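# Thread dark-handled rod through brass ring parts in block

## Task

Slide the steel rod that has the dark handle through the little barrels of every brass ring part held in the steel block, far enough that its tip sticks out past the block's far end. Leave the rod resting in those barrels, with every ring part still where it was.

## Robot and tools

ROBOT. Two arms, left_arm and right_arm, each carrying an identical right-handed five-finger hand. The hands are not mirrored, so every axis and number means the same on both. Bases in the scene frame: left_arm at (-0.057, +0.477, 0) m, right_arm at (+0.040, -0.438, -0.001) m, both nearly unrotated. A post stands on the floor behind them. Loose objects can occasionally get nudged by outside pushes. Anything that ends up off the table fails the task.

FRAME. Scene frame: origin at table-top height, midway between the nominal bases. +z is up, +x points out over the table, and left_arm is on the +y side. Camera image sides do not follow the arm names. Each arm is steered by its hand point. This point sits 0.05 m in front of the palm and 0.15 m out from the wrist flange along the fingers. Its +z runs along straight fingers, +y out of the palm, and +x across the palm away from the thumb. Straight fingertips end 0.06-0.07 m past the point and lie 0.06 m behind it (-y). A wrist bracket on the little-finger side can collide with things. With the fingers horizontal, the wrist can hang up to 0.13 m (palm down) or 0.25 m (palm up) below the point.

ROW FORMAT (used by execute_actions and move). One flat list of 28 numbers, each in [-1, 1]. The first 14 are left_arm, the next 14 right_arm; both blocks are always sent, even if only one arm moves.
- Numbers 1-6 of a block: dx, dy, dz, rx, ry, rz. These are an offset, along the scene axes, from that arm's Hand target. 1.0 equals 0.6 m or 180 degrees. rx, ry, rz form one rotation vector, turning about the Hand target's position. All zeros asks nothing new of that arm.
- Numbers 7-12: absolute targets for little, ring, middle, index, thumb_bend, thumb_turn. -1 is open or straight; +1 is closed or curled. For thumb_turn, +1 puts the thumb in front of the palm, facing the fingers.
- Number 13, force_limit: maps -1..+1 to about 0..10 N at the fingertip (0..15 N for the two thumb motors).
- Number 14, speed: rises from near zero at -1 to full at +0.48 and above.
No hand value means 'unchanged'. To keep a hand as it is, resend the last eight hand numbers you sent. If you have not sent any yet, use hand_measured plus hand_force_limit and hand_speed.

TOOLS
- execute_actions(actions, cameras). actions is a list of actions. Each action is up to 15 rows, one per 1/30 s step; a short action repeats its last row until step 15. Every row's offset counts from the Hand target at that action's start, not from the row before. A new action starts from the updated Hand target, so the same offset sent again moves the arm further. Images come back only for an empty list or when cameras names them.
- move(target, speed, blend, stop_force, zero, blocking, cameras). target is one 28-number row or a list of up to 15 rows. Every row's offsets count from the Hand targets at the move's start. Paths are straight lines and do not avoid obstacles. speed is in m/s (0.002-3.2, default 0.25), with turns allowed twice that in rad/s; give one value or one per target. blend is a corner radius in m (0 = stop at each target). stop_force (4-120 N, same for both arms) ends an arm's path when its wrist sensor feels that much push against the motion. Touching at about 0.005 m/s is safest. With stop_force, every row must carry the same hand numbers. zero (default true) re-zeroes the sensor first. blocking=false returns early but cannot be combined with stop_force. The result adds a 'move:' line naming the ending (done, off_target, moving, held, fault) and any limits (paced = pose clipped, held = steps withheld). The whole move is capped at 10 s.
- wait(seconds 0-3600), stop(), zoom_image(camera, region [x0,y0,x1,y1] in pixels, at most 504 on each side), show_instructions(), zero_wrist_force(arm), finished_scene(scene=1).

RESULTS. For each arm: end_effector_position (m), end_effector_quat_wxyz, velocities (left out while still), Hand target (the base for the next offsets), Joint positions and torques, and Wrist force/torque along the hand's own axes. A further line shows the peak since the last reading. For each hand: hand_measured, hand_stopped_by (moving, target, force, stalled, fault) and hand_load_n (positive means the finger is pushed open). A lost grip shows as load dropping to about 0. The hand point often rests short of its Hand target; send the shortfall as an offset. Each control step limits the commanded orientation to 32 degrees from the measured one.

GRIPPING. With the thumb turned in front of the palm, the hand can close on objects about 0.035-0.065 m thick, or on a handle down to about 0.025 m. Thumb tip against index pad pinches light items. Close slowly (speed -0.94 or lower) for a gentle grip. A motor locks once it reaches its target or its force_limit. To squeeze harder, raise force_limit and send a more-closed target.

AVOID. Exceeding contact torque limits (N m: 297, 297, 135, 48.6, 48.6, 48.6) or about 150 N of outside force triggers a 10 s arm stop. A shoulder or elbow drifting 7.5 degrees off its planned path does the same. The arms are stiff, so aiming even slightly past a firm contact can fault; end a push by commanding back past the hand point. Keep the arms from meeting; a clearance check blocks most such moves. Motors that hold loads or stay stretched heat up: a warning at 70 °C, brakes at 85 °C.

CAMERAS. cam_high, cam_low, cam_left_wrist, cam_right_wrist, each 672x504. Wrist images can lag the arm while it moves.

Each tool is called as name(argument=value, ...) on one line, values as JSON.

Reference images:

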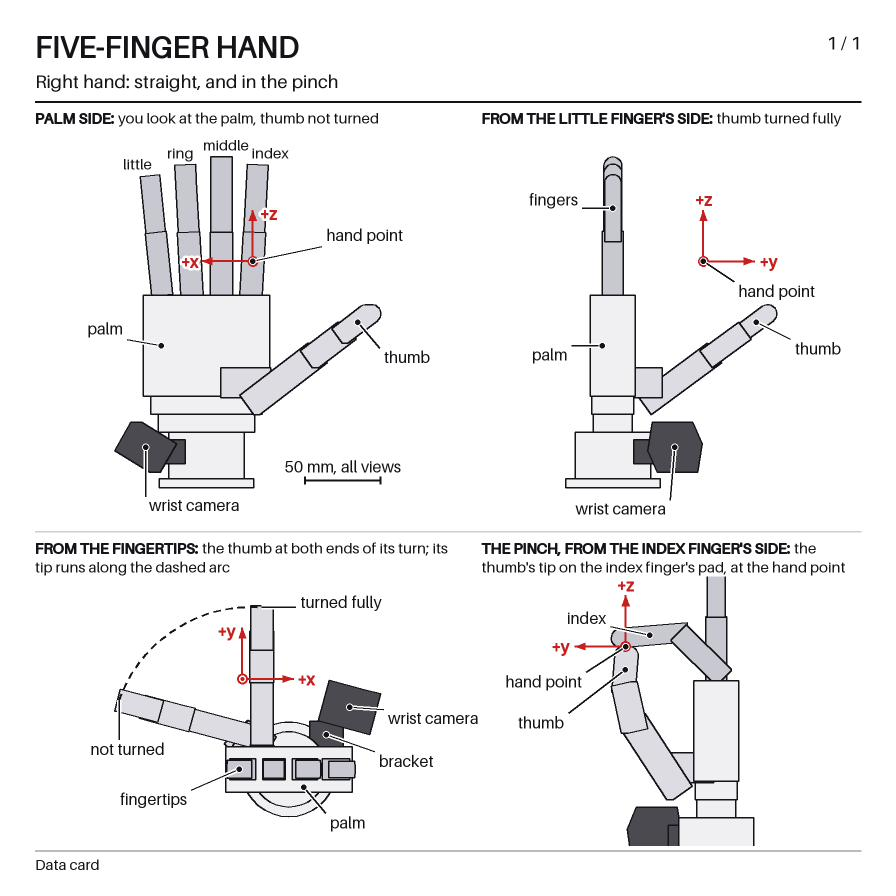

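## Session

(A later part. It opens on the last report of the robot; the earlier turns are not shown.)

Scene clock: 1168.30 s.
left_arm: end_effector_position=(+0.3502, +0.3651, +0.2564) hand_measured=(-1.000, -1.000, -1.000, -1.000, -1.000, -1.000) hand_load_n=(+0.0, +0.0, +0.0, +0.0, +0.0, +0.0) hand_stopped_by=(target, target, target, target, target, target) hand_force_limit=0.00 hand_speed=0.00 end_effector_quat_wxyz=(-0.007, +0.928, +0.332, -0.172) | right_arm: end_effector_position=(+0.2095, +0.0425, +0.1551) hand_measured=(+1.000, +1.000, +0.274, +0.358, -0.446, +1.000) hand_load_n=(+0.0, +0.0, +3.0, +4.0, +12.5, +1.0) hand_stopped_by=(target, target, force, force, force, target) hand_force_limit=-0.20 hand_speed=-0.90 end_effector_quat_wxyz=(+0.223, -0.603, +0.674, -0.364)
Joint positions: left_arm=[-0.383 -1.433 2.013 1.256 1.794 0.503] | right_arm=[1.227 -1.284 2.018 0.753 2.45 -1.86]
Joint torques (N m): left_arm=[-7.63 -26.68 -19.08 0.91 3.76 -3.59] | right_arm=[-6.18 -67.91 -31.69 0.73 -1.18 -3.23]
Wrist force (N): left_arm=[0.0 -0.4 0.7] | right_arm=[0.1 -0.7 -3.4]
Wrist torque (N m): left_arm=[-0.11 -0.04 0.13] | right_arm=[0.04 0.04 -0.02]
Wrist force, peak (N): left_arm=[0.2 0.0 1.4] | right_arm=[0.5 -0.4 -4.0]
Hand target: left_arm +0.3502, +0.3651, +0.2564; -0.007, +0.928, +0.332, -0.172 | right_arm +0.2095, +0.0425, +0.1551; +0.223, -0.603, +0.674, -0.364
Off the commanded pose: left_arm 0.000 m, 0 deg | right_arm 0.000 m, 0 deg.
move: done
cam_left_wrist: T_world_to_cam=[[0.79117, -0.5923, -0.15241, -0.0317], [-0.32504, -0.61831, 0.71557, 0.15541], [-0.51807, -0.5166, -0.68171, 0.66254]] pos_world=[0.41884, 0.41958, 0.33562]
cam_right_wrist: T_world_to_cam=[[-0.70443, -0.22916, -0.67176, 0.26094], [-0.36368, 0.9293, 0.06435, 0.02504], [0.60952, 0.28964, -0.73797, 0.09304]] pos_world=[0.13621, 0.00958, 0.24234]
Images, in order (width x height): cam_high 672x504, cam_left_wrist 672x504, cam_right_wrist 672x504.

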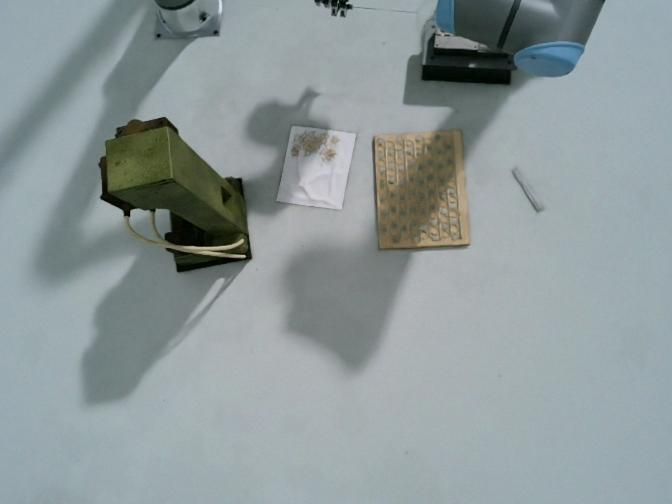

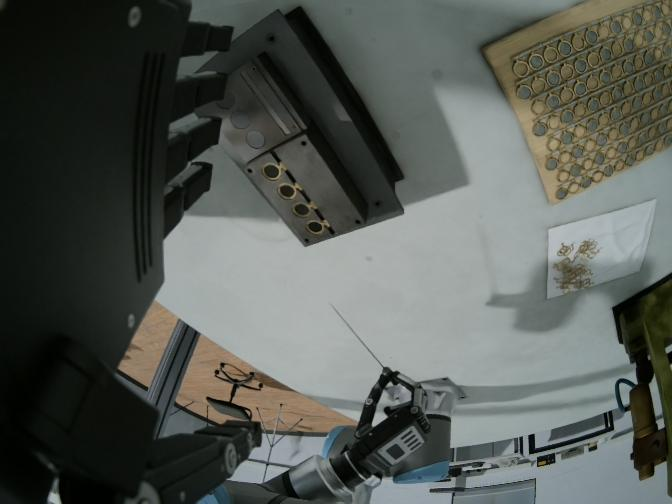

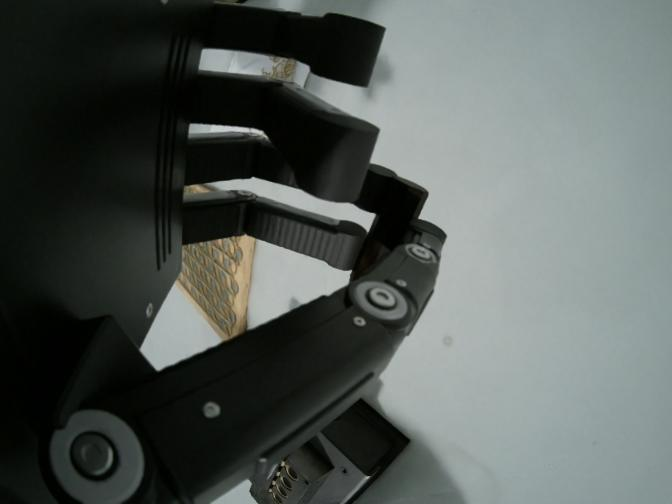

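zoom_image(camera="cam_left_wrist", region=[210, 100, 400, 260])

zoom_image(camera="cam_left_wrist", region=[310, 280, 430, 400])

zoom_image(camera="cam_right_wrist", region=[230, 370, 420, 504])

Scaled by 2.653 from the camera's image (finer frame: 960x720).

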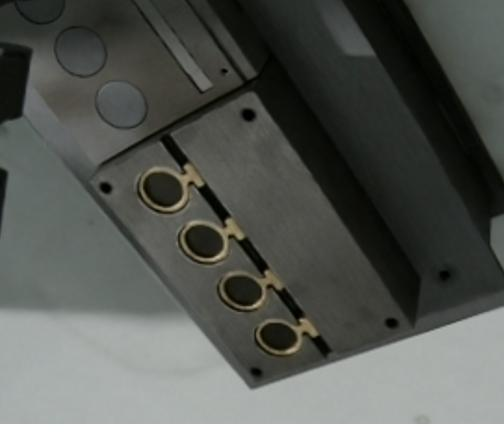

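Scaled by 4.200 from the camera's image (finer frame: 960x720).

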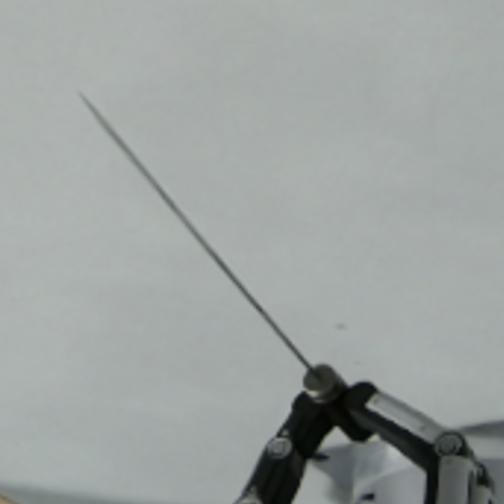

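Scaled by 2.653 from the camera's image (finer frame: 960x720).

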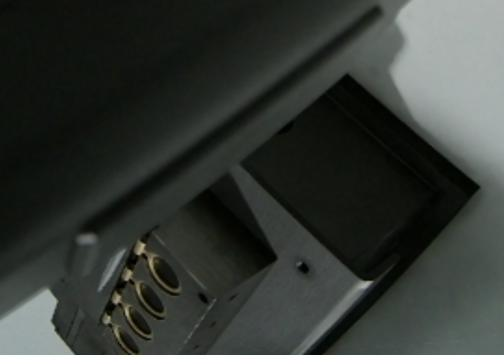

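move(target=[-0.164,-0.217,-0.025,0.0757,-0.2663,-0.2973,-1,-1,-1,-1,-1,-1,0,0,0,0,0,0,0,0,1,1,0.3,0.36,-0.3,1,-0.2,-0.9], cameras=["cam_left_wrist"], speed=0.18)

Scene clock: 1253.40 s.
left_arm: end_effector_position=(+0.2644, +0.2514, +0.2434) hand_measured=(-1.000, -1.000, -1.000, -1.000, -1.000, -1.000) hand_load_n=(+0.0, +0.5, +0.0, +0.0, +0.0, +0.0) hand_stopped_by=(target, target, target, target, target, target) hand_force_limit=0.00 hand_speed=0.00 end_effector_quat_wxyz=(-0.048, +0.975, -0.059, +0.211) | right_arm: end_effector_position=(+0.2095, +0.0425, +0.1551) hand_measured=(+1.000, +1.000, +0.274, +0.358, -0.446, +1.000) hand_load_n=(+0.0, +0.0, +3.0, +4.0, +12.5, +1.0) hand_stopped_by=(target, target, force, force, force, target) hand_force_limit=-0.20 hand_speed=-0.90 end_effector_quat_wxyz=(+0.223, -0.603, +0.674, -0.364)
Joint positions: left_arm=[-1.231 -1.788 2.272 1.02 1.14 0.446] | right_arm=[1.227 -1.284 2.018 0.753 2.45 -1.861]
Joint torques (N m): left_arm=[10.11 -1.63 -43.8 7.28 2.2 2.95] | right_arm=[-8.26 -71.69 -20.39 0.69 -1.03 -2.34]
Wrist force (N): left_arm=[1.0 -0.1 0.7] | right_arm=[0.0 -0.7 -3.6]
Wrist torque (N m): left_arm=[-0.11 -0.26 0.09] | right_arm=[0.05 0.06 -0.02]
Wrist force, peak (N): left_arm=[-0.6 2.0 -0.3] | right_arm=[0.1 -0.7 -3.9]
Hand target: left_arm +0.2645, +0.2515, +0.2434; -0.048, +0.975, -0.059, +0.211 (not the last commanded pose) | right_arm +0.2095, +0.0425, +0.1551; +0.223, -0.603, +0.674, -0.364
Off the commanded pose: left_arm 0.021 m, 9 deg | right_arm 0.000 m, 0 deg.
move: held (left_arm; a check stopped the path); limits=held
pose unreachable (left arm): on one or more control steps of this call, first in action 0 (counted from 0), this arm could not follow its commanded pose, so it was not sent that pose on those steps. It may still have moved: this result reports where it is.
cause: moving toward the commanded pose would bring a part of the arm too close to another arm (a part of this arm just beyond joint 4 (wrist 1) and a part of the right arm just beyond its joint 3 (elbow), 15 mm apart when this arm was first held).
cam_left_wrist: T_world_to_cam=[[0.1153, -0.9927, 0.03533, 0.20055], [-0.9892, -0.11151, 0.09517, 0.26573], [-0.09053, -0.04592, -0.99483, 0.39529]] pos_world=[0.27553, 0.24687, 0.36088]

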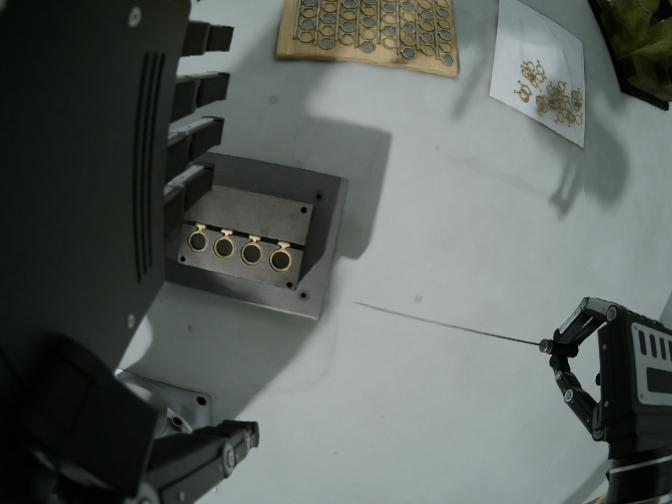

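zoom_image(camera="cam_left_wrist", region=[160, 140, 360, 330])

zoom_image(camera="cam_left_wrist", region=[340, 270, 580, 380])

zoom_image(camera="cam_left_wrist", region=[240, 200, 320, 290])

Scaled by 2.520 from the camera's image (finer frame: 960x720).

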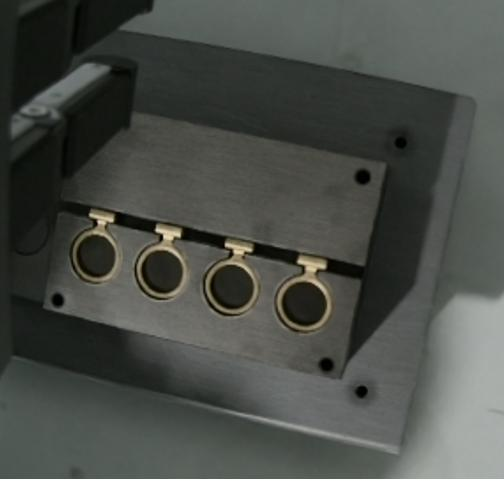

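Scaled by 2.100 from the camera's image (finer frame: 960x720).

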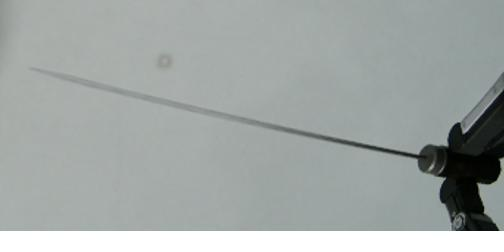

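Scaled by 5.600 from the camera's image (finer frame: 960x720).

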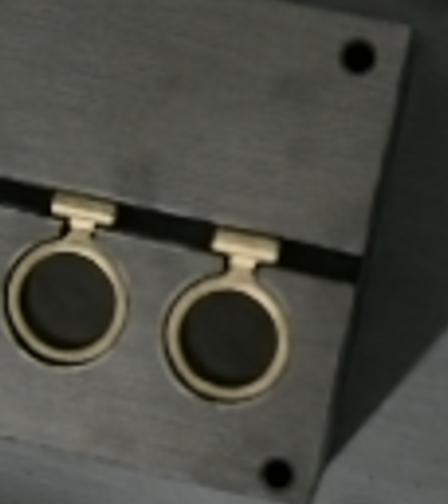

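move(target=[0.033,0.067,0,0,0,0,-1,-1,-1,-1,-1,-1,0,0,0,0,0,0,0,0,1,1,0.3,0.36,-0.3,1,-0.2,-0.9], cameras=[], speed=0.1)

move(target=[0,0,0,0,0,0,-1,-1,-1,-1,-1,-1,0,0,0.0583,0.0707,-0.0883,0.0183,0,0.015,1,1,0.3,0.36,-0.3,1,-0.2,-0.9], cameras=["cam_left_wrist"], speed=0.06)

zoom_image(camera="cam_left_wrist", region=[290, 140, 410, 260])

Scene clock: 1418.80 s.
left_arm: end_effector_position=(+0.2842, +0.2916, +0.2434) hand_measured=(-1.000, -1.000, -1.000, -1.000, -1.000, -1.000) hand_load_n=(+0.0, -0.5, +0.0, +0.0, -0.5, +0.0) hand_stopped_by=(target, target, target, target, target, target) hand_force_limit=0.00 hand_speed=0.00 end_effector_quat_wxyz=(-0.048, +0.975, -0.059, +0.211) | right_arm: end_effector_position=(+0.2095, +0.0425, +0.1551) hand_measured=(+1.000, +1.000, +0.274, +0.358, -0.446, +1.000) hand_load_n=(+0.0, +0.0, +3.0, +4.0, +13.0, +1.0) hand_stopped_by=(target, target, force, force, force, target) hand_force_limit=-0.20 hand_speed=-0.90 end_effector_quat_wxyz=(+0.223, -0.603, +0.674, -0.364)
Joint positions: left_arm=[-1.099 -1.809 2.273 0.98 1.153 0.591] | right_arm=[1.227 -1.284 2.018 0.753 2.45 -1.861]
Joint torques (N m): left_arm=[11.55 -16.04 -44.8 0.37 2.44 2.79] | right_arm=[-7.24 -67.43 -21.87 1.01 -1.33 -2.68]
Wrist force (N): left_arm=[1.2 0.1 0.6] | right_arm=[0.3 -0.9 -3.5]
Wrist torque (N m): left_arm=[-0.09 -0.28 0.10] | right_arm=[0.01 0.01 -0.01]
Wrist force, peak (N): left_arm=[1.4 -0.9 1.2] | right_arm=[0.5 -0.8 -3.9]
Hand target: left_arm +0.2843, +0.2917, +0.2434; -0.048, +0.975, -0.059, +0.211 | right_arm +0.2095, +0.0425, +0.1551; +0.223, -0.603, +0.674, -0.364
Off the commanded pose: left_arm 0.000 m, 0 deg | right_arm 0.000 m, 0 deg.
move: done

Scene clock: 1420.50 s.
left_arm: end_effector_position=(+0.2843, +0.2917, +0.2434) hand_measured=(-1.000, -1.000, -1.000, -1.000, -1.000, -1.000) hand_load_n=(+0.0, +0.0, +0.0, +0.0, +0.0, +0.0) hand_stopped_by=(target, target, target, target, target, target) hand_force_limit=0.00 hand_speed=0.00 end_effector_quat_wxyz=(-0.048, +0.975, -0.059, +0.211) | right_arm: end_effector_position=(+0.2445, +0.0849, +0.1022) hand_measured=(+1.000, +1.000, +0.274, +0.358, -0.446, +1.000) hand_load_n=(+0.0, +0.0, +3.0, +4.0, +12.5, +1.0) hand_stopped_by=(target, target, force, force, force, target) hand_force_limit=-0.20 hand_speed=-0.90 end_effector_quat_wxyz=(-0.248, +0.612, -0.669, +0.339)
Joint positions: left_arm=[-1.099 -1.809 2.273 0.98 1.153 0.591] | right_arm=[1.18 -1.214 1.996 0.548 2.413 -1.999]
Joint torques (N m): left_arm=[11.03 -6.86 -46.87 0.52 2.21 2.78] | right_arm=[-7.57 -48.65 -31.89 0.86 -1.89 -2.86]
Wrist force (N): left_arm=[1.5 -0.1 0.9] | right_arm=[1.0 -0.1 -3.7]
Wrist torque (N m): left_arm=[-0.14 -0.33 0.12] | right_arm=[0.15 -0.06 0.06]
Wrist force, peak (N): left_arm=[1.6 -0.1 0.9] | right_arm=[0.7 -0.7 -3.9]
Hand target: left_arm +0.2843, +0.2917, +0.2434; -0.048, +0.975, -0.059, +0.211 | right_arm +0.2445, +0.0849, +0.1021; +0.248, -0.612, +0.669, -0.339
Off the commanded pose: left_arm 0.000 m, 0 deg | right_arm 0.000 m, 0 deg.
move: done
cam_left_wrist: T_world_to_cam=[[0.1154, -0.99269, 0.03531, 0.23814], [-0.98918, -0.1116, 0.09527, 0.28979], [-0.09063, -0.04593, -0.99482, 0.39896]] pos_world=[0.29533, 0.28707, 0.36088]

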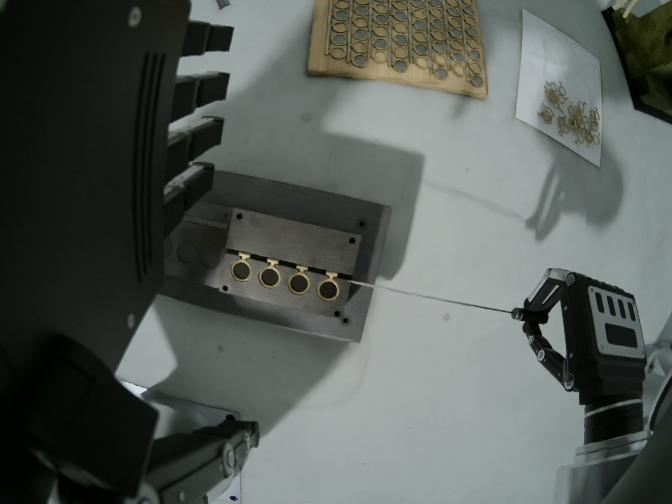

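Scaled by 4.200 from the camera's image (finer frame: 960x720).

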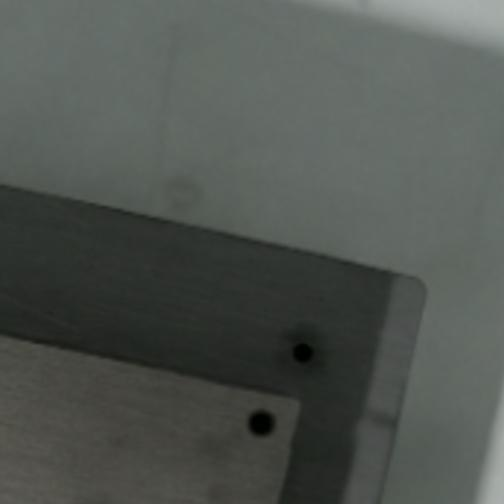

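zoom_image(camera="cam_left_wrist", region=[300, 240, 400, 315])

zoom_image(camera="cam_left_wrist", region=[210, 230, 310, 305])

zoom_image(camera="cam_left_wrist", region=[400, 250, 600, 400])

Scaled by 5.040 from the camera's image (finer frame: 960x720).

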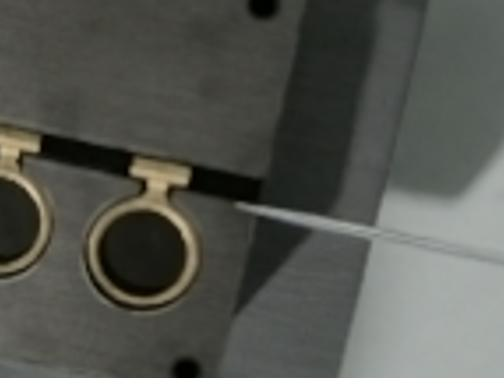

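Scaled by 5.040 from the camera's image (finer frame: 960x720).

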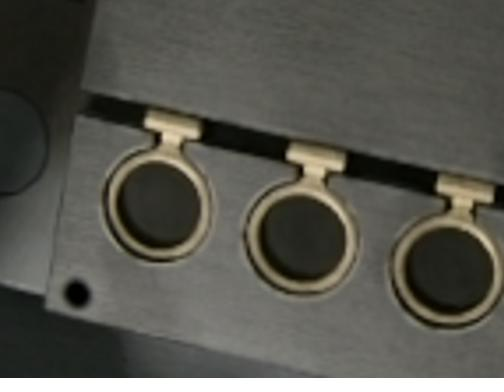

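Scaled by 2.520 from the camera's image (finer frame: 960x720).

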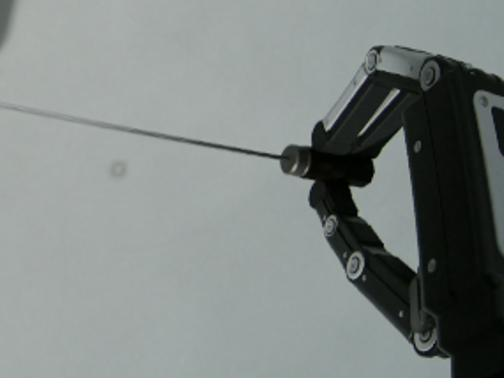

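move(target=[0.0695,0.1055,-0.0523,-0.0652,0.2321,0.2596,-1,-1,-1,-1,-1,-1,0,0,0,0,0,0,0,0,1,1,0.3,0.36,-0.3,1,-0.2,-0.9], cameras=["cam_left_wrist"], speed=0.2)

zoom_image(camera="cam_left_wrist", region=[200, 130, 420, 300])

Scene clock: 1480.70 s.
left_arm: end_effector_position=(+0.3260, +0.3549, +0.2120) hand_measured=(-1.000, -1.000, -1.000, -1.000, -1.000, -1.000) hand_load_n=(+0.0, +0.0, +0.0, +0.0, +0.0, +0.0) hand_stopped_by=(target, target, target, target, target, target) hand_force_limit=0.00 hand_speed=0.00 end_effector_quat_wxyz=(-0.008, +0.928, +0.331, -0.171) | right_arm: end_effector_position=(+0.2445, +0.0849, +0.1021) hand_measured=(+1.000, +1.000, +0.274, +0.358, -0.446, +1.000) hand_load_n=(+0.0, +0.0, +3.0, +4.0, +12.5, +0.5) hand_stopped_by=(target, target, force, force, force, target) hand_force_limit=-0.20 hand_speed=-0.90 end_effector_quat_wxyz=(-0.248, +0.612, -0.669, +0.339)
Joint positions: left_arm=[-0.429 -1.424 2.096 1.155 1.805 0.458] | right_arm=[1.18 -1.214 1.996 0.548 2.413 -1.999]
Joint torques (N m): left_arm=[12.08 -24.49 -39.71 8 3.77 -3.31] | right_arm=[-6.42 -50.4 -28.04 0.69 -1.55 -3.08]
Wrist force (N): left_arm=[0.6 0.2 0.7] | right_arm=[0.7 -0.2 -3.5]
Wrist torque (N m): left_arm=[-0.02 -0.16 0.20] | right_arm=[0.14 -0.02 0.04]
Wrist force, peak (N): left_arm=[1.7 -0.1 0.7] | right_arm=[0.9 -0.6 -3.9]
Hand target: left_arm +0.3260, +0.3550, +0.2120; -0.008, +0.928, +0.331, -0.172 | right_arm +0.2445, +0.0849, +0.1021; +0.248, -0.612, +0.669, -0.339
Off the commanded pose: left_arm 0.000 m, 0 deg | right_arm 0.000 m, 0 deg.
move: done
cam_left_wrist: T_world_to_cam=[[0.79053, -0.59317, -0.15237, -0.02487], [-0.32631, -0.61849, 0.71483, 0.1736], [-0.51826, -0.51538, -0.68249, 0.61423]] pos_world=[0.39464, 0.40918, 0.29133]

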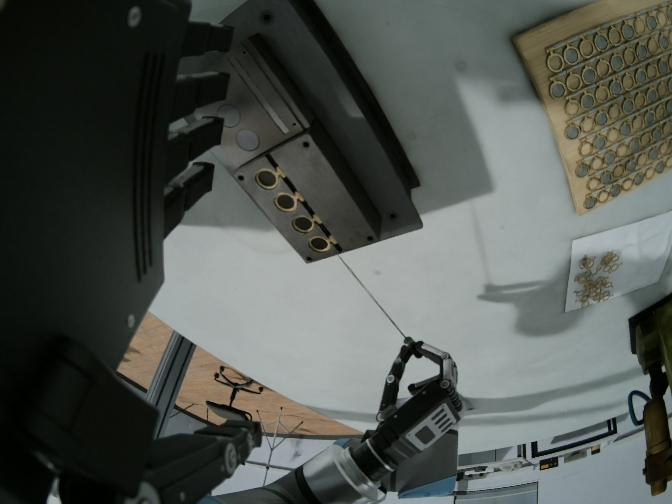

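Scaled by 2.291 from the camera's image (finer frame: 960x720).

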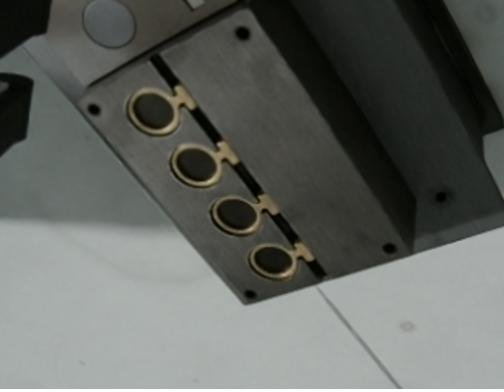

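zoom_image(camera="cam_left_wrist", region=[290, 210, 370, 290])

zoom_image(camera="cam_left_wrist", region=[360, 270, 480, 390])

Scaled by 6.300 from the camera's image (finer frame: 960x720).

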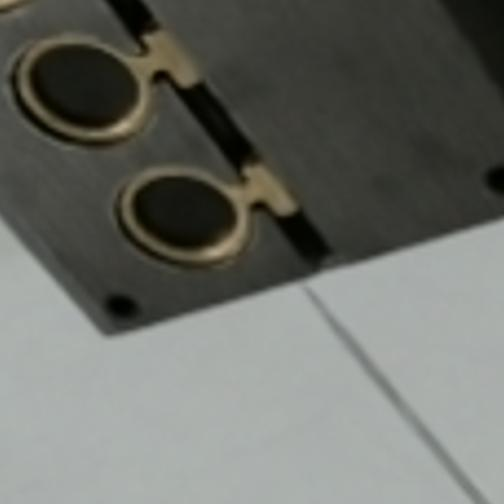

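Scaled by 4.200 from the camera's image (finer frame: 960x720).

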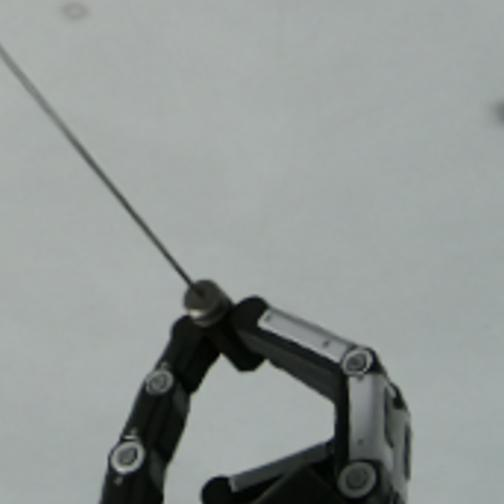

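zoom_image(camera="cam_left_wrist", region=[320, 235, 360, 275])

Scaled by 12.600 from the camera's image (finer frame: 960x720).

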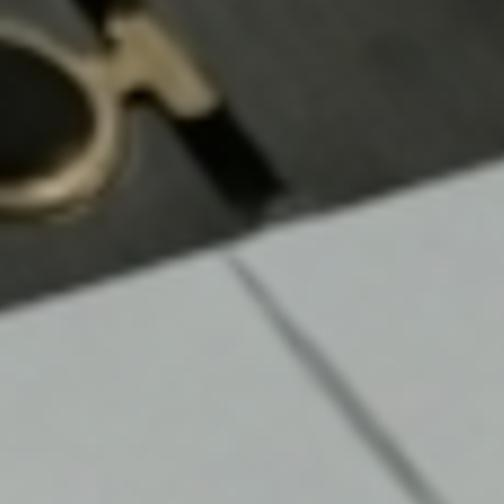

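zoom_image(camera="cam_left_wrist", region=[290, 200, 330, 240])

zoom_image(camera="cam_left_wrist", region=[310, 220, 350, 260])

Scaled by 12.600 from the camera's image (finer frame: 960x720).

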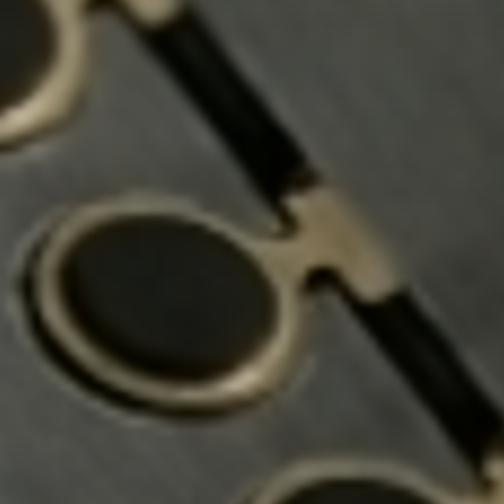

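Scaled by 12.600 from the camera's image (finer frame: 960x720).

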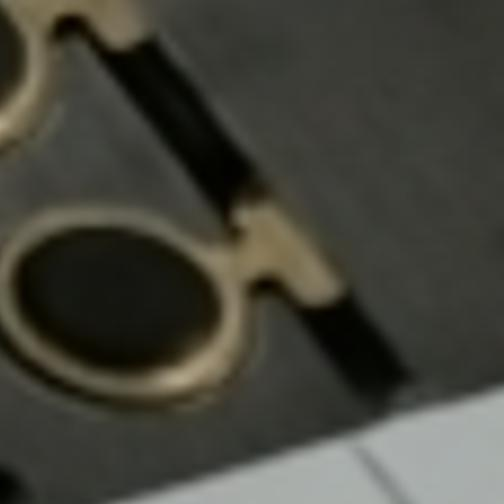

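move(target=[[0,0,0,0,0,0,-1,-1,-1,-1,-1,-1,0,0,0.0015,-0.02,0,0,0,0,1,1,0.3,0.36,-0.3,1,-0.2,-0.9],[0,0,0,0,0,0,-1,-1,-1,-1,-1,-1,0,0,0.0015,-0.02,-0.0097,0,0,0,1,1,0.3,0.36,-0.3,1,-0.2,-0.9],[0,0,0,0,0,0,-1,-1,-1,-1,-1,-1,0,0,0.0027,0,-0.0097,0,0,0,1,1,0.3,0.36,-0.3,1,-0.2,-0.9]], cameras=["cam_left_wrist"], speed=0.03)

zoom_image(camera="cam_left_wrist", region=[310, 220, 350, 260])

zoom_image(camera="cam_left_wrist", region=[290, 210, 370, 290])

Scene clock: 1738.27 s.
left_arm: end_effector_position=(+0.3260, +0.3550, +0.2120) hand_measured=(-1.000, -1.000, -1.000, -1.000, -1.000, -1.000) hand_load_n=(+0.0, +0.0, +0.0, +0.0, +0.0, +0.0) hand_stopped_by=(target, target, target, target, target, target) hand_force_limit=0.00 hand_speed=0.00 end_effector_quat_wxyz=(-0.008, +0.928, +0.331, -0.172) | right_arm: end_effector_position=(+0.2461, +0.0849, +0.0963) hand_measured=(+1.000, +1.000, +0.274, +0.358, -0.446, +1.000) hand_load_n=(+0.0, +0.0, +3.0, +4.0, +12.5, +1.0) hand_stopped_by=(target, target, force, force, force, target) hand_force_limit=-0.20 hand_speed=-0.90 end_effector_quat_wxyz=(-0.248, +0.612, -0.669, +0.339)
Joint positions: left_arm=[-0.429 -1.424 2.096 1.155 1.805 0.458] | right_arm=[1.177 -1.207 1.999 0.535 2.412 -2.003]
Joint torques (N m): left_arm=[10.95 -25.8 -40.61 8.1 3.76 -2.9] | right_arm=[12.86 -46.83 -29.75 4.23 3.61 1.71]
Wrist force (N): left_arm=[0.3 0.2 1.1] | right_arm=[0.6 -0.7 -3.6]
Wrist torque (N m): left_arm=[-0.03 -0.12 0.18] | right_arm=[0.06 0.00 -0.30]
Wrist force, peak (N): left_arm=[1.1 0.2 1.4] | right_arm=[0.9 -0.5 -3.8]
Hand target: left_arm +0.3260, +0.3550, +0.2120; -0.008, +0.928, +0.331, -0.172 | right_arm +0.2461, +0.0849, +0.0963; +0.248, -0.612, +0.669, -0.339
Off the commanded pose: left_arm 0.000 m, 0 deg | right_arm 0.000 m, 0 deg.
move: done
cam_left_wrist: T_world_to_cam=[[0.79057, -0.59311, -0.15238, -0.02486], [-0.32619, -0.61846, 0.71492, 0.17365], [-0.51827, -0.51548, -0.6824, 0.61424]] pos_world=[0.39464, 0.40928, 0.29123]

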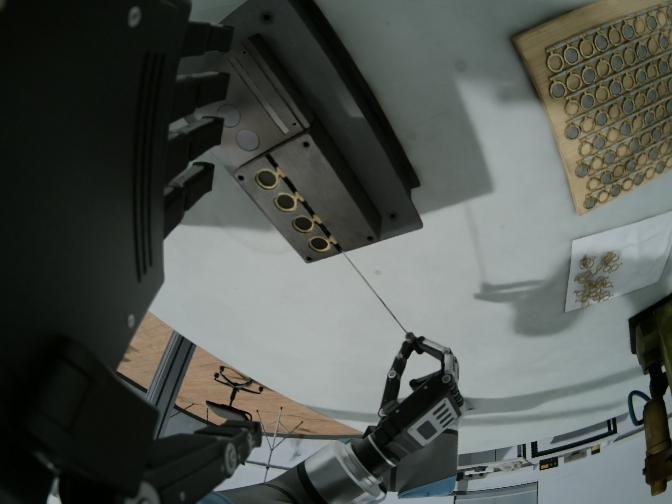

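Scaled by 12.600 from the camera's image (finer frame: 960x720).

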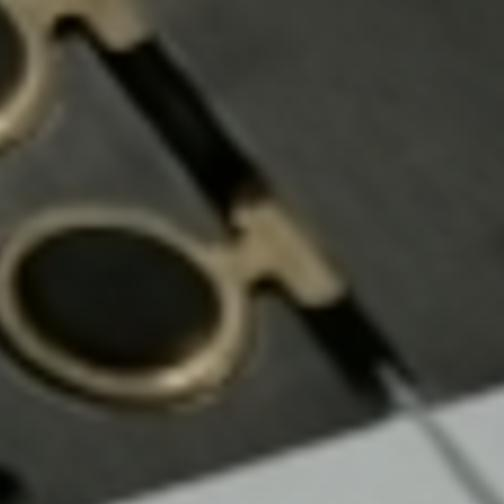

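Scaled by 6.300 from the camera's image (finer frame: 960x720).

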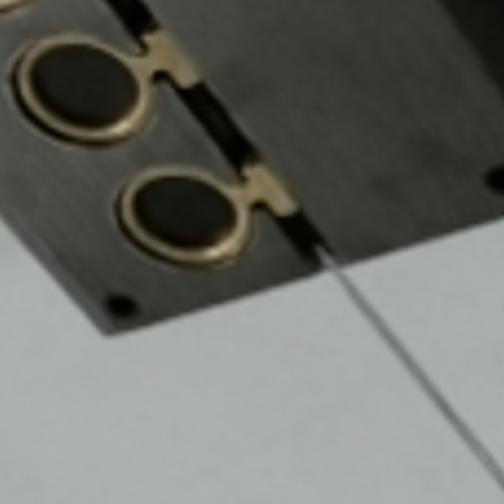

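move(target=[-0.0695,-0.1055,0.0523,0.0652,-0.2321,-0.2596,-1,-1,-1,-1,-1,-1,0,0,0,0,0,0,0,0,1,1,0.3,0.36,-0.3,1,-0.2,-0.9], cameras=["cam_left_wrist"], speed=0.2)

zoom_image(camera="cam_left_wrist", region=[320, 250, 370, 300])

zoom_image(camera="cam_left_wrist", region=[320, 250, 540, 340])

Scene clock: 1767.43 s.
left_arm: end_effector_position=(+0.2843, +0.2916, +0.2434) hand_measured=(-1.000, -1.000, -1.000, -1.000, -1.000, -1.000) hand_load_n=(+0.0, +0.0, +0.0, +0.0, +0.0, +0.0) hand_stopped_by=(target, target, target, target, target, target) hand_force_limit=0.00 hand_speed=0.00 end_effector_quat_wxyz=(-0.048, +0.975, -0.059, +0.211) | right_arm: end_effector_position=(+0.2461, +0.0849, +0.0963) hand_measured=(+1.000, +1.000, +0.274, +0.358, -0.446, +1.000) hand_load_n=(+0.0, +0.0, +3.5, +4.0, +12.5, +1.0) hand_stopped_by=(target, target, force, force, force, target) hand_force_limit=-0.20 hand_speed=-0.90 end_effector_quat_wxyz=(-0.248, +0.612, -0.669, +0.339)
Joint positions: left_arm=[-1.099 -1.809 2.273 0.98 1.153 0.591] | right_arm=[1.177 -1.207 1.999 0.535 2.412 -2.003]
Joint torques (N m): left_arm=[-8.89 -29.22 -22.32 4.74 -3.37 -3.22] | right_arm=[12.52 -49.88 -30.7 4.75 3.24 2.49]
Wrist force (N): left_arm=[1.2 0.1 0.8] | right_arm=[0.9 -0.8 -3.2]
Wrist torque (N m): left_arm=[-0.10 -0.28 0.26] | right_arm=[0.02 -0.05 -0.29]
Wrist force, peak (N): left_arm=[1.4 -0.3 1.2] | right_arm=[0.8 -0.4 -3.9]
Hand target: left_arm +0.2843, +0.2917, +0.2434; -0.048, +0.975, -0.059, +0.211 | right_arm +0.2461, +0.0849, +0.0963; +0.248, -0.612, +0.669, -0.339
Off the commanded pose: left_arm 0.000 m, 0 deg | right_arm 0.000 m, 0 deg.
move: done
cam_left_wrist: T_world_to_cam=[[0.11551, -0.99267, 0.03541, 0.23806], [-0.98916, -0.1117, 0.09529, 0.28991], [-0.09064, -0.04603, -0.99482, 0.399]] pos_world=[0.29543, 0.28707, 0.36088]

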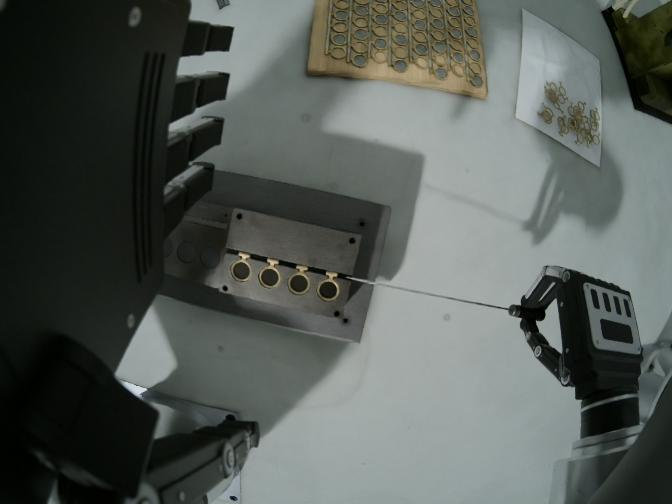

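Scaled by 10.080 from the camera's image (finer frame: 960x720).

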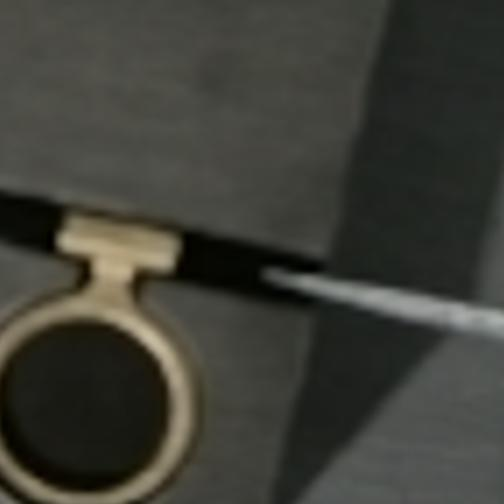

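Scaled by 2.291 from the camera's image (finer frame: 960x720).

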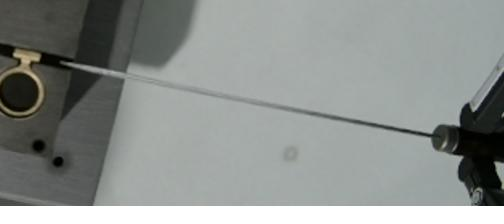

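move(target=[0,0,0,0,0,0,-1,-1,-1,-1,-1,-1,0,0,0.0023,0.01,0,0,0,0.0014,1,1,0.3,0.36,-0.3,1,-0.2,-0.9], cameras=["cam_left_wrist"], speed=0.01)

zoom_image(camera="cam_left_wrist", region=[320, 250, 370, 300])

Scene clock: 1820.03 s.
left_arm: end_effector_position=(+0.2843, +0.2917, +0.2434) hand_measured=(-1.000, -1.000, -1.000, -1.000, -1.000, -1.000) hand_load_n=(+0.0, +0.0, +0.0, +0.0, +0.0, +0.0) hand_stopped_by=(target, target, target, target, target, target) hand_force_limit=0.00 hand_speed=0.00 end_effector_quat_wxyz=(-0.048, +0.975, -0.059, +0.211) | right_arm: end_effector_position=(+0.2475, +0.0909, +0.0963) hand_measured=(+1.000, +1.000, +0.274, +0.358, -0.446, +1.000) hand_load_n=(+0.0, +0.0, +3.5, +4.0, +12.5, +1.0) hand_stopped_by=(target, target, force, force, force, target) hand_force_limit=-0.20 hand_speed=-0.90 end_effector_quat_wxyz=(-0.249, +0.614, -0.668, +0.339)
Joint positions: left_arm=[-1.099 -1.809 2.273 0.98 1.153 0.591] | right_arm=[1.179 -1.201 1.988 0.536 2.412 -2.007]
Joint torques (N m): left_arm=[-8.58 -26.14 -24.74 6.4 -3.56 -3.36] | right_arm=[14.72 -47.68 -31.94 4.59 -0.75 -2.39]
Wrist force (N): left_arm=[1.4 -0.2 0.4] | right_arm=[0.9 -0.5 -3.2]
Wrist torque (N m): left_arm=[-0.13 -0.30 0.27] | right_arm=[0.07 -0.05 0.05]
Wrist force, peak (N): left_arm=[1.3 -0.2 1.4] | right_arm=[0.9 -0.4 -3.8]
Hand target: left_arm +0.2843, +0.2917, +0.2434; -0.048, +0.975, -0.059, +0.211 | right_arm +0.2475, +0.0909, +0.0963; -0.249, +0.614, -0.668, +0.339
Off the commanded pose: left_arm 0.000 m, 0 deg | right_arm 0.000 m, 0 deg.
move: done
cam_left_wrist: T_world_to_cam=[[0.1154, -0.99269, 0.03531, 0.23814], [-0.98918, -0.1116, 0.09527, 0.28979], [-0.09063, -0.04593, -0.99482, 0.39896]] pos_world=[0.29533, 0.28707, 0.36088]

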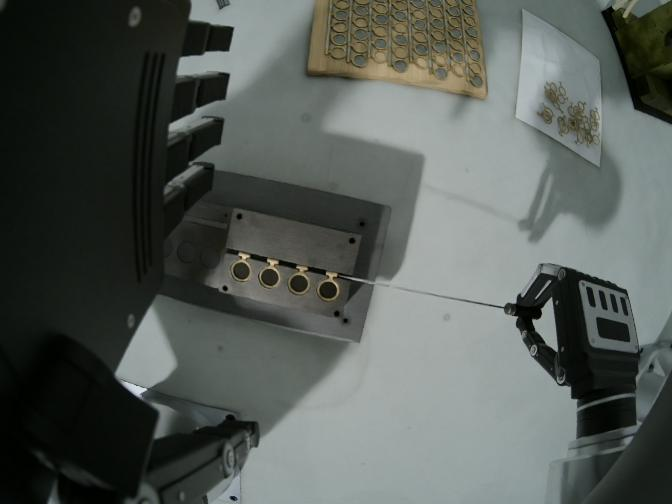

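Scaled by 10.080 from the camera's image (finer frame: 960x720).

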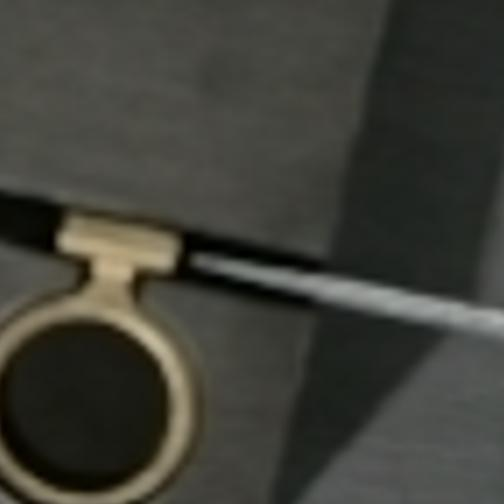

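move(target=[0.0695,0.1055,-0.0523,-0.0652,0.2321,0.2596,-1,-1,-1,-1,-1,-1,0,0,0.0006,0,0,0,0,0,1,1,0.3,0.36,-0.3,1,-0.2,-0.9], cameras=["cam_left_wrist"], speed=0.2)

zoom_image(camera="cam_left_wrist", region=[310, 220, 350, 260])

zoom_image(camera="cam_left_wrist", region=[325, 230, 355, 260])

Scene clock: 1840.73 s.
left_arm: end_effector_position=(+0.3260, +0.3549, +0.2120) hand_measured=(-1.000, -1.000, -1.000, -1.000, -1.000, -1.000) hand_load_n=(+0.0, +0.0, +0.0, +0.0, +0.0, +0.0) hand_stopped_by=(target, target, target, target, target, target) hand_force_limit=0.00 hand_speed=0.00 end_effector_quat_wxyz=(-0.008, +0.928, +0.331, -0.171) | right_arm: end_effector_position=(+0.2479, +0.0909, +0.0963) hand_measured=(+1.000, +1.000, +0.274, +0.358, -0.446, +1.000) hand_load_n=(+0.0, +0.0, +3.0, +3.5, +12.5, +1.0) hand_stopped_by=(target, target, force, force, force, target) hand_force_limit=-0.20 hand_speed=-0.90 end_effector_quat_wxyz=(-0.249, +0.614, -0.668, +0.339)
Joint positions: left_arm=[-0.429 -1.424 2.096 1.155 1.805 0.458] | right_arm=[1.178 -1.201 1.987 0.536 2.412 -2.008]
Joint torques (N m): left_arm=[11.04 -26.31 -40.35 8.13 3.86 -3.55] | right_arm=[-9.07 -69.9 -31.53 1 -1.75 -2.74]
Wrist force (N): left_arm=[0.6 0.2 0.9] | right_arm=[0.7 -0.6 -3.4]
Wrist torque (N m): left_arm=[-0.03 -0.17 0.20] | right_arm=[0.08 -0.01 0.04]
Wrist force, peak (N): left_arm=[1.5 -0.1 1.3] | right_arm=[1.1 -0.6 -3.8]
Hand target: left_arm +0.3260, +0.3550, +0.2120; -0.008, +0.928, +0.331, -0.172 | right_arm +0.2479, +0.0909, +0.0963; -0.249, +0.614, -0.668, +0.339
Off the commanded pose: left_arm 0.000 m, 0 deg | right_arm 0.000 m, 0 deg.
move: done
cam_left_wrist: T_world_to_cam=[[0.79053, -0.59317, -0.15237, -0.02487], [-0.32631, -0.61849, 0.71483, 0.1736], [-0.51826, -0.51538, -0.68249, 0.61423]] pos_world=[0.39464, 0.40918, 0.29133]

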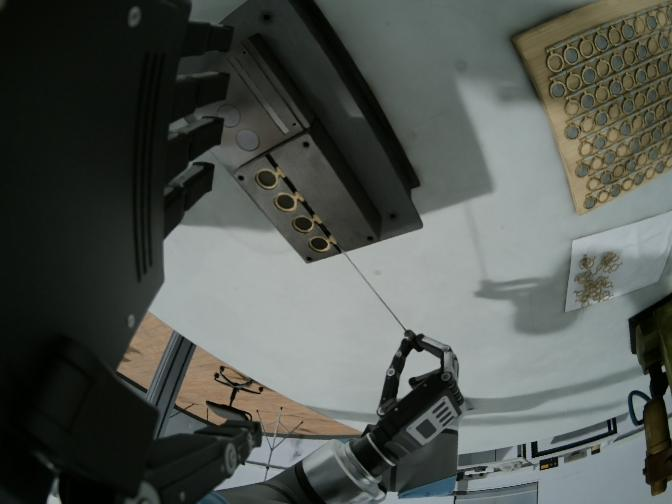

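Scaled by 12.600 from the camera's image (finer frame: 960x720).

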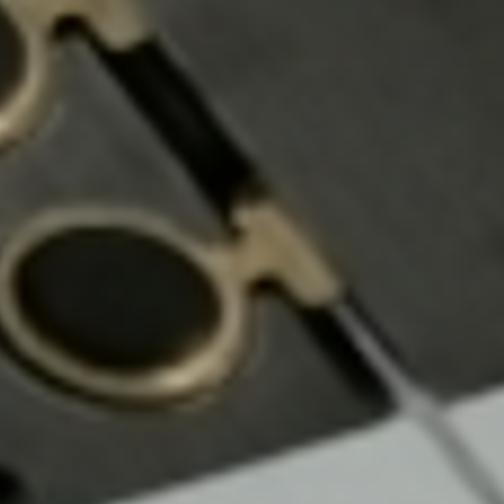

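Scaled by 16.800 from the camera's image (finer frame: 960x720).

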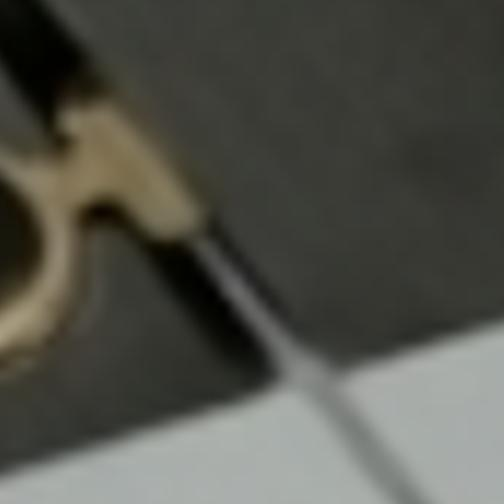

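move(target=[0,0,0,0,0,0,-1,-1,-1,-1,-1,-1,0,0,0.0,0,0.0005,0,0,0,1,1,0.3,0.36,-0.3,1,-0.2,-0.9], cameras=[], speed=0.01)

move(target=[0,0,0,0,0,0,-1,-1,-1,-1,-1,-1,0,0,0.001,0.01,0,0,0,0,1,1,0.3,0.36,-0.3,1,-0.2,-0.9], cameras=["cam_left_wrist"], speed=0.004, stop_force=4)

zoom_image(camera="cam_left_wrist", region=[310, 220, 350, 260])

Scene clock: 1886.50 s.
left_arm: end_effector_position=(+0.3260, +0.3550, +0.2120) hand_measured=(-1.000, -1.000, -1.000, -1.000, -1.000, -1.000) hand_load_n=(+0.0, +0.0, +0.0, +0.0, +0.0, +0.0) hand_stopped_by=(target, target, target, target, target, target) hand_force_limit=0.00 hand_speed=0.00 end_effector_quat_wxyz=(-0.008, +0.928, +0.331, -0.172) | right_arm: end_effector_position=(+0.2479, +0.0909, +0.0966) hand_measured=(+1.000, +1.000, +0.274, +0.358, -0.446, +1.000) hand_load_n=(+0.0, +0.0, +3.0, +4.0, +12.5, +1.0) hand_stopped_by=(target, target, force, force, force, target) hand_force_limit=-0.20 hand_speed=-0.90 end_effector_quat_wxyz=(-0.249, +0.614, -0.668, +0.339)
Joint positions: left_arm=[-0.429 -1.424 2.096 1.155 1.805 0.458] | right_arm=[1.178 -1.201 1.987 0.536 2.412 -2.008]
Joint torques (N m): left_arm=[11.81 -24.45 -40.32 7.74 3.95 -3.37] | right_arm=[-5.96 -77.02 -30.76 4.72 -1.79 -2.69]
Wrist force (N): left_arm=[0.7 0.2 1.0] | right_arm=[1.1 -0.2 -3.0]
Wrist torque (N m): left_arm=[-0.03 -0.19 0.21] | right_arm=[0.11 -0.10 0.07]
Wrist force, peak (N): left_arm=[1.1 -0.2 1.2] | right_arm=[0.5 -0.5 -3.9]
Hand target: left_arm +0.3260, +0.3550, +0.2120; -0.008, +0.928, +0.331, -0.172 | right_arm +0.2479, +0.0909, +0.0966; -0.249, +0.614, -0.668, +0.339
Off the commanded pose: left_arm 0.000 m, 0 deg | right_arm 0.000 m, 0 deg.
move: done

Scene clock: 1888.73 s.
left_arm: end_effector_position=(+0.3260, +0.3550, +0.2120) hand_measured=(-1.000, -1.000, -1.000, -1.000, -1.000, -1.000) hand_load_n=(+0.5, +0.0, +0.0, +0.0, +0.0, +0.0) hand_stopped_by=(target, target, target, target, target, target) hand_force_limit=0.00 hand_speed=0.00 end_effector_quat_wxyz=(-0.008, +0.928, +0.331, -0.172) | right_arm: end_effector_position=(+0.2485, +0.0969, +0.0966) hand_measured=(+1.000, +1.000, +0.274, +0.358, -0.446, +1.000) hand_load_n=(+0.0, +0.0, +3.5, +4.0, +12.5, +1.0) hand_stopped_by=(target, target, force, force, force, target) hand_force_limit=-0.20 hand_speed=-0.90 end_effector_quat_wxyz=(-0.249, +0.614, -0.668, +0.339)
Joint positions: left_arm=[-0.429 -1.424 2.096 1.155 1.805 0.458] | right_arm=[1.182 -1.192 1.975 0.544 2.413 -2.003]
Joint torques (N m): left_arm=[10.27 -25.76 -40.67 8.32 3.67 -2.75] | right_arm=[15.37 -49.75 -31.52 5.24 3.48 2.08]
Wrist force (N): left_arm=[0.7 0.3 1.1] | right_arm=[0.3 -0.5 -3.3]
Wrist torque (N m): left_arm=[-0.02 -0.19 0.21] | right_arm=[0.10 0.05 -0.31]
Wrist force, peak (N): left_arm=[1.1 0.0 1.2] | right_arm=[0.7 -0.6 -4.0]
Hand target: left_arm +0.3260, +0.3550, +0.2120; -0.008, +0.928, +0.331, -0.172 | right_arm +0.2485, +0.0969, +0.0966; -0.249, +0.614, -0.668, +0.339
Off the commanded pose: left_arm 0.000 m, 0 deg | right_arm 0.000 m, 0 deg.
move: done
cam_left_wrist: T_world_to_cam=[[0.79057, -0.59311, -0.15238, -0.02486], [-0.32619, -0.61846, 0.71492, 0.17365], [-0.51827, -0.51548, -0.6824, 0.61424]] pos_world=[0.39464, 0.40928, 0.29123]

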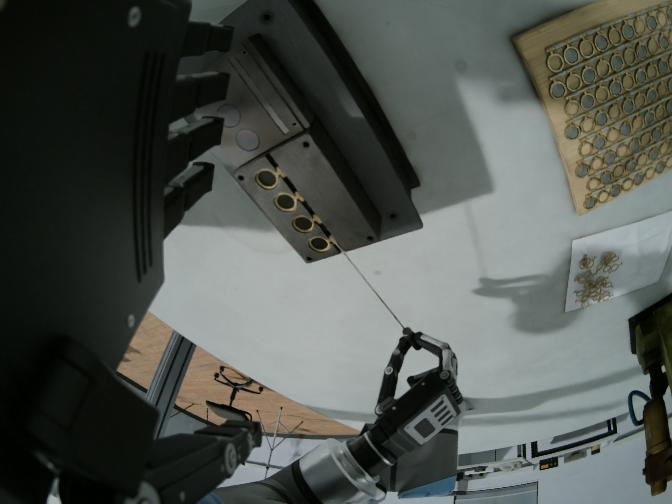

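Scaled by 12.600 from the camera's image (finer frame: 960x720).

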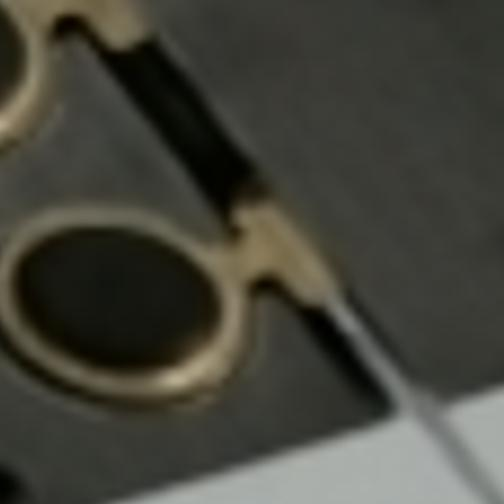

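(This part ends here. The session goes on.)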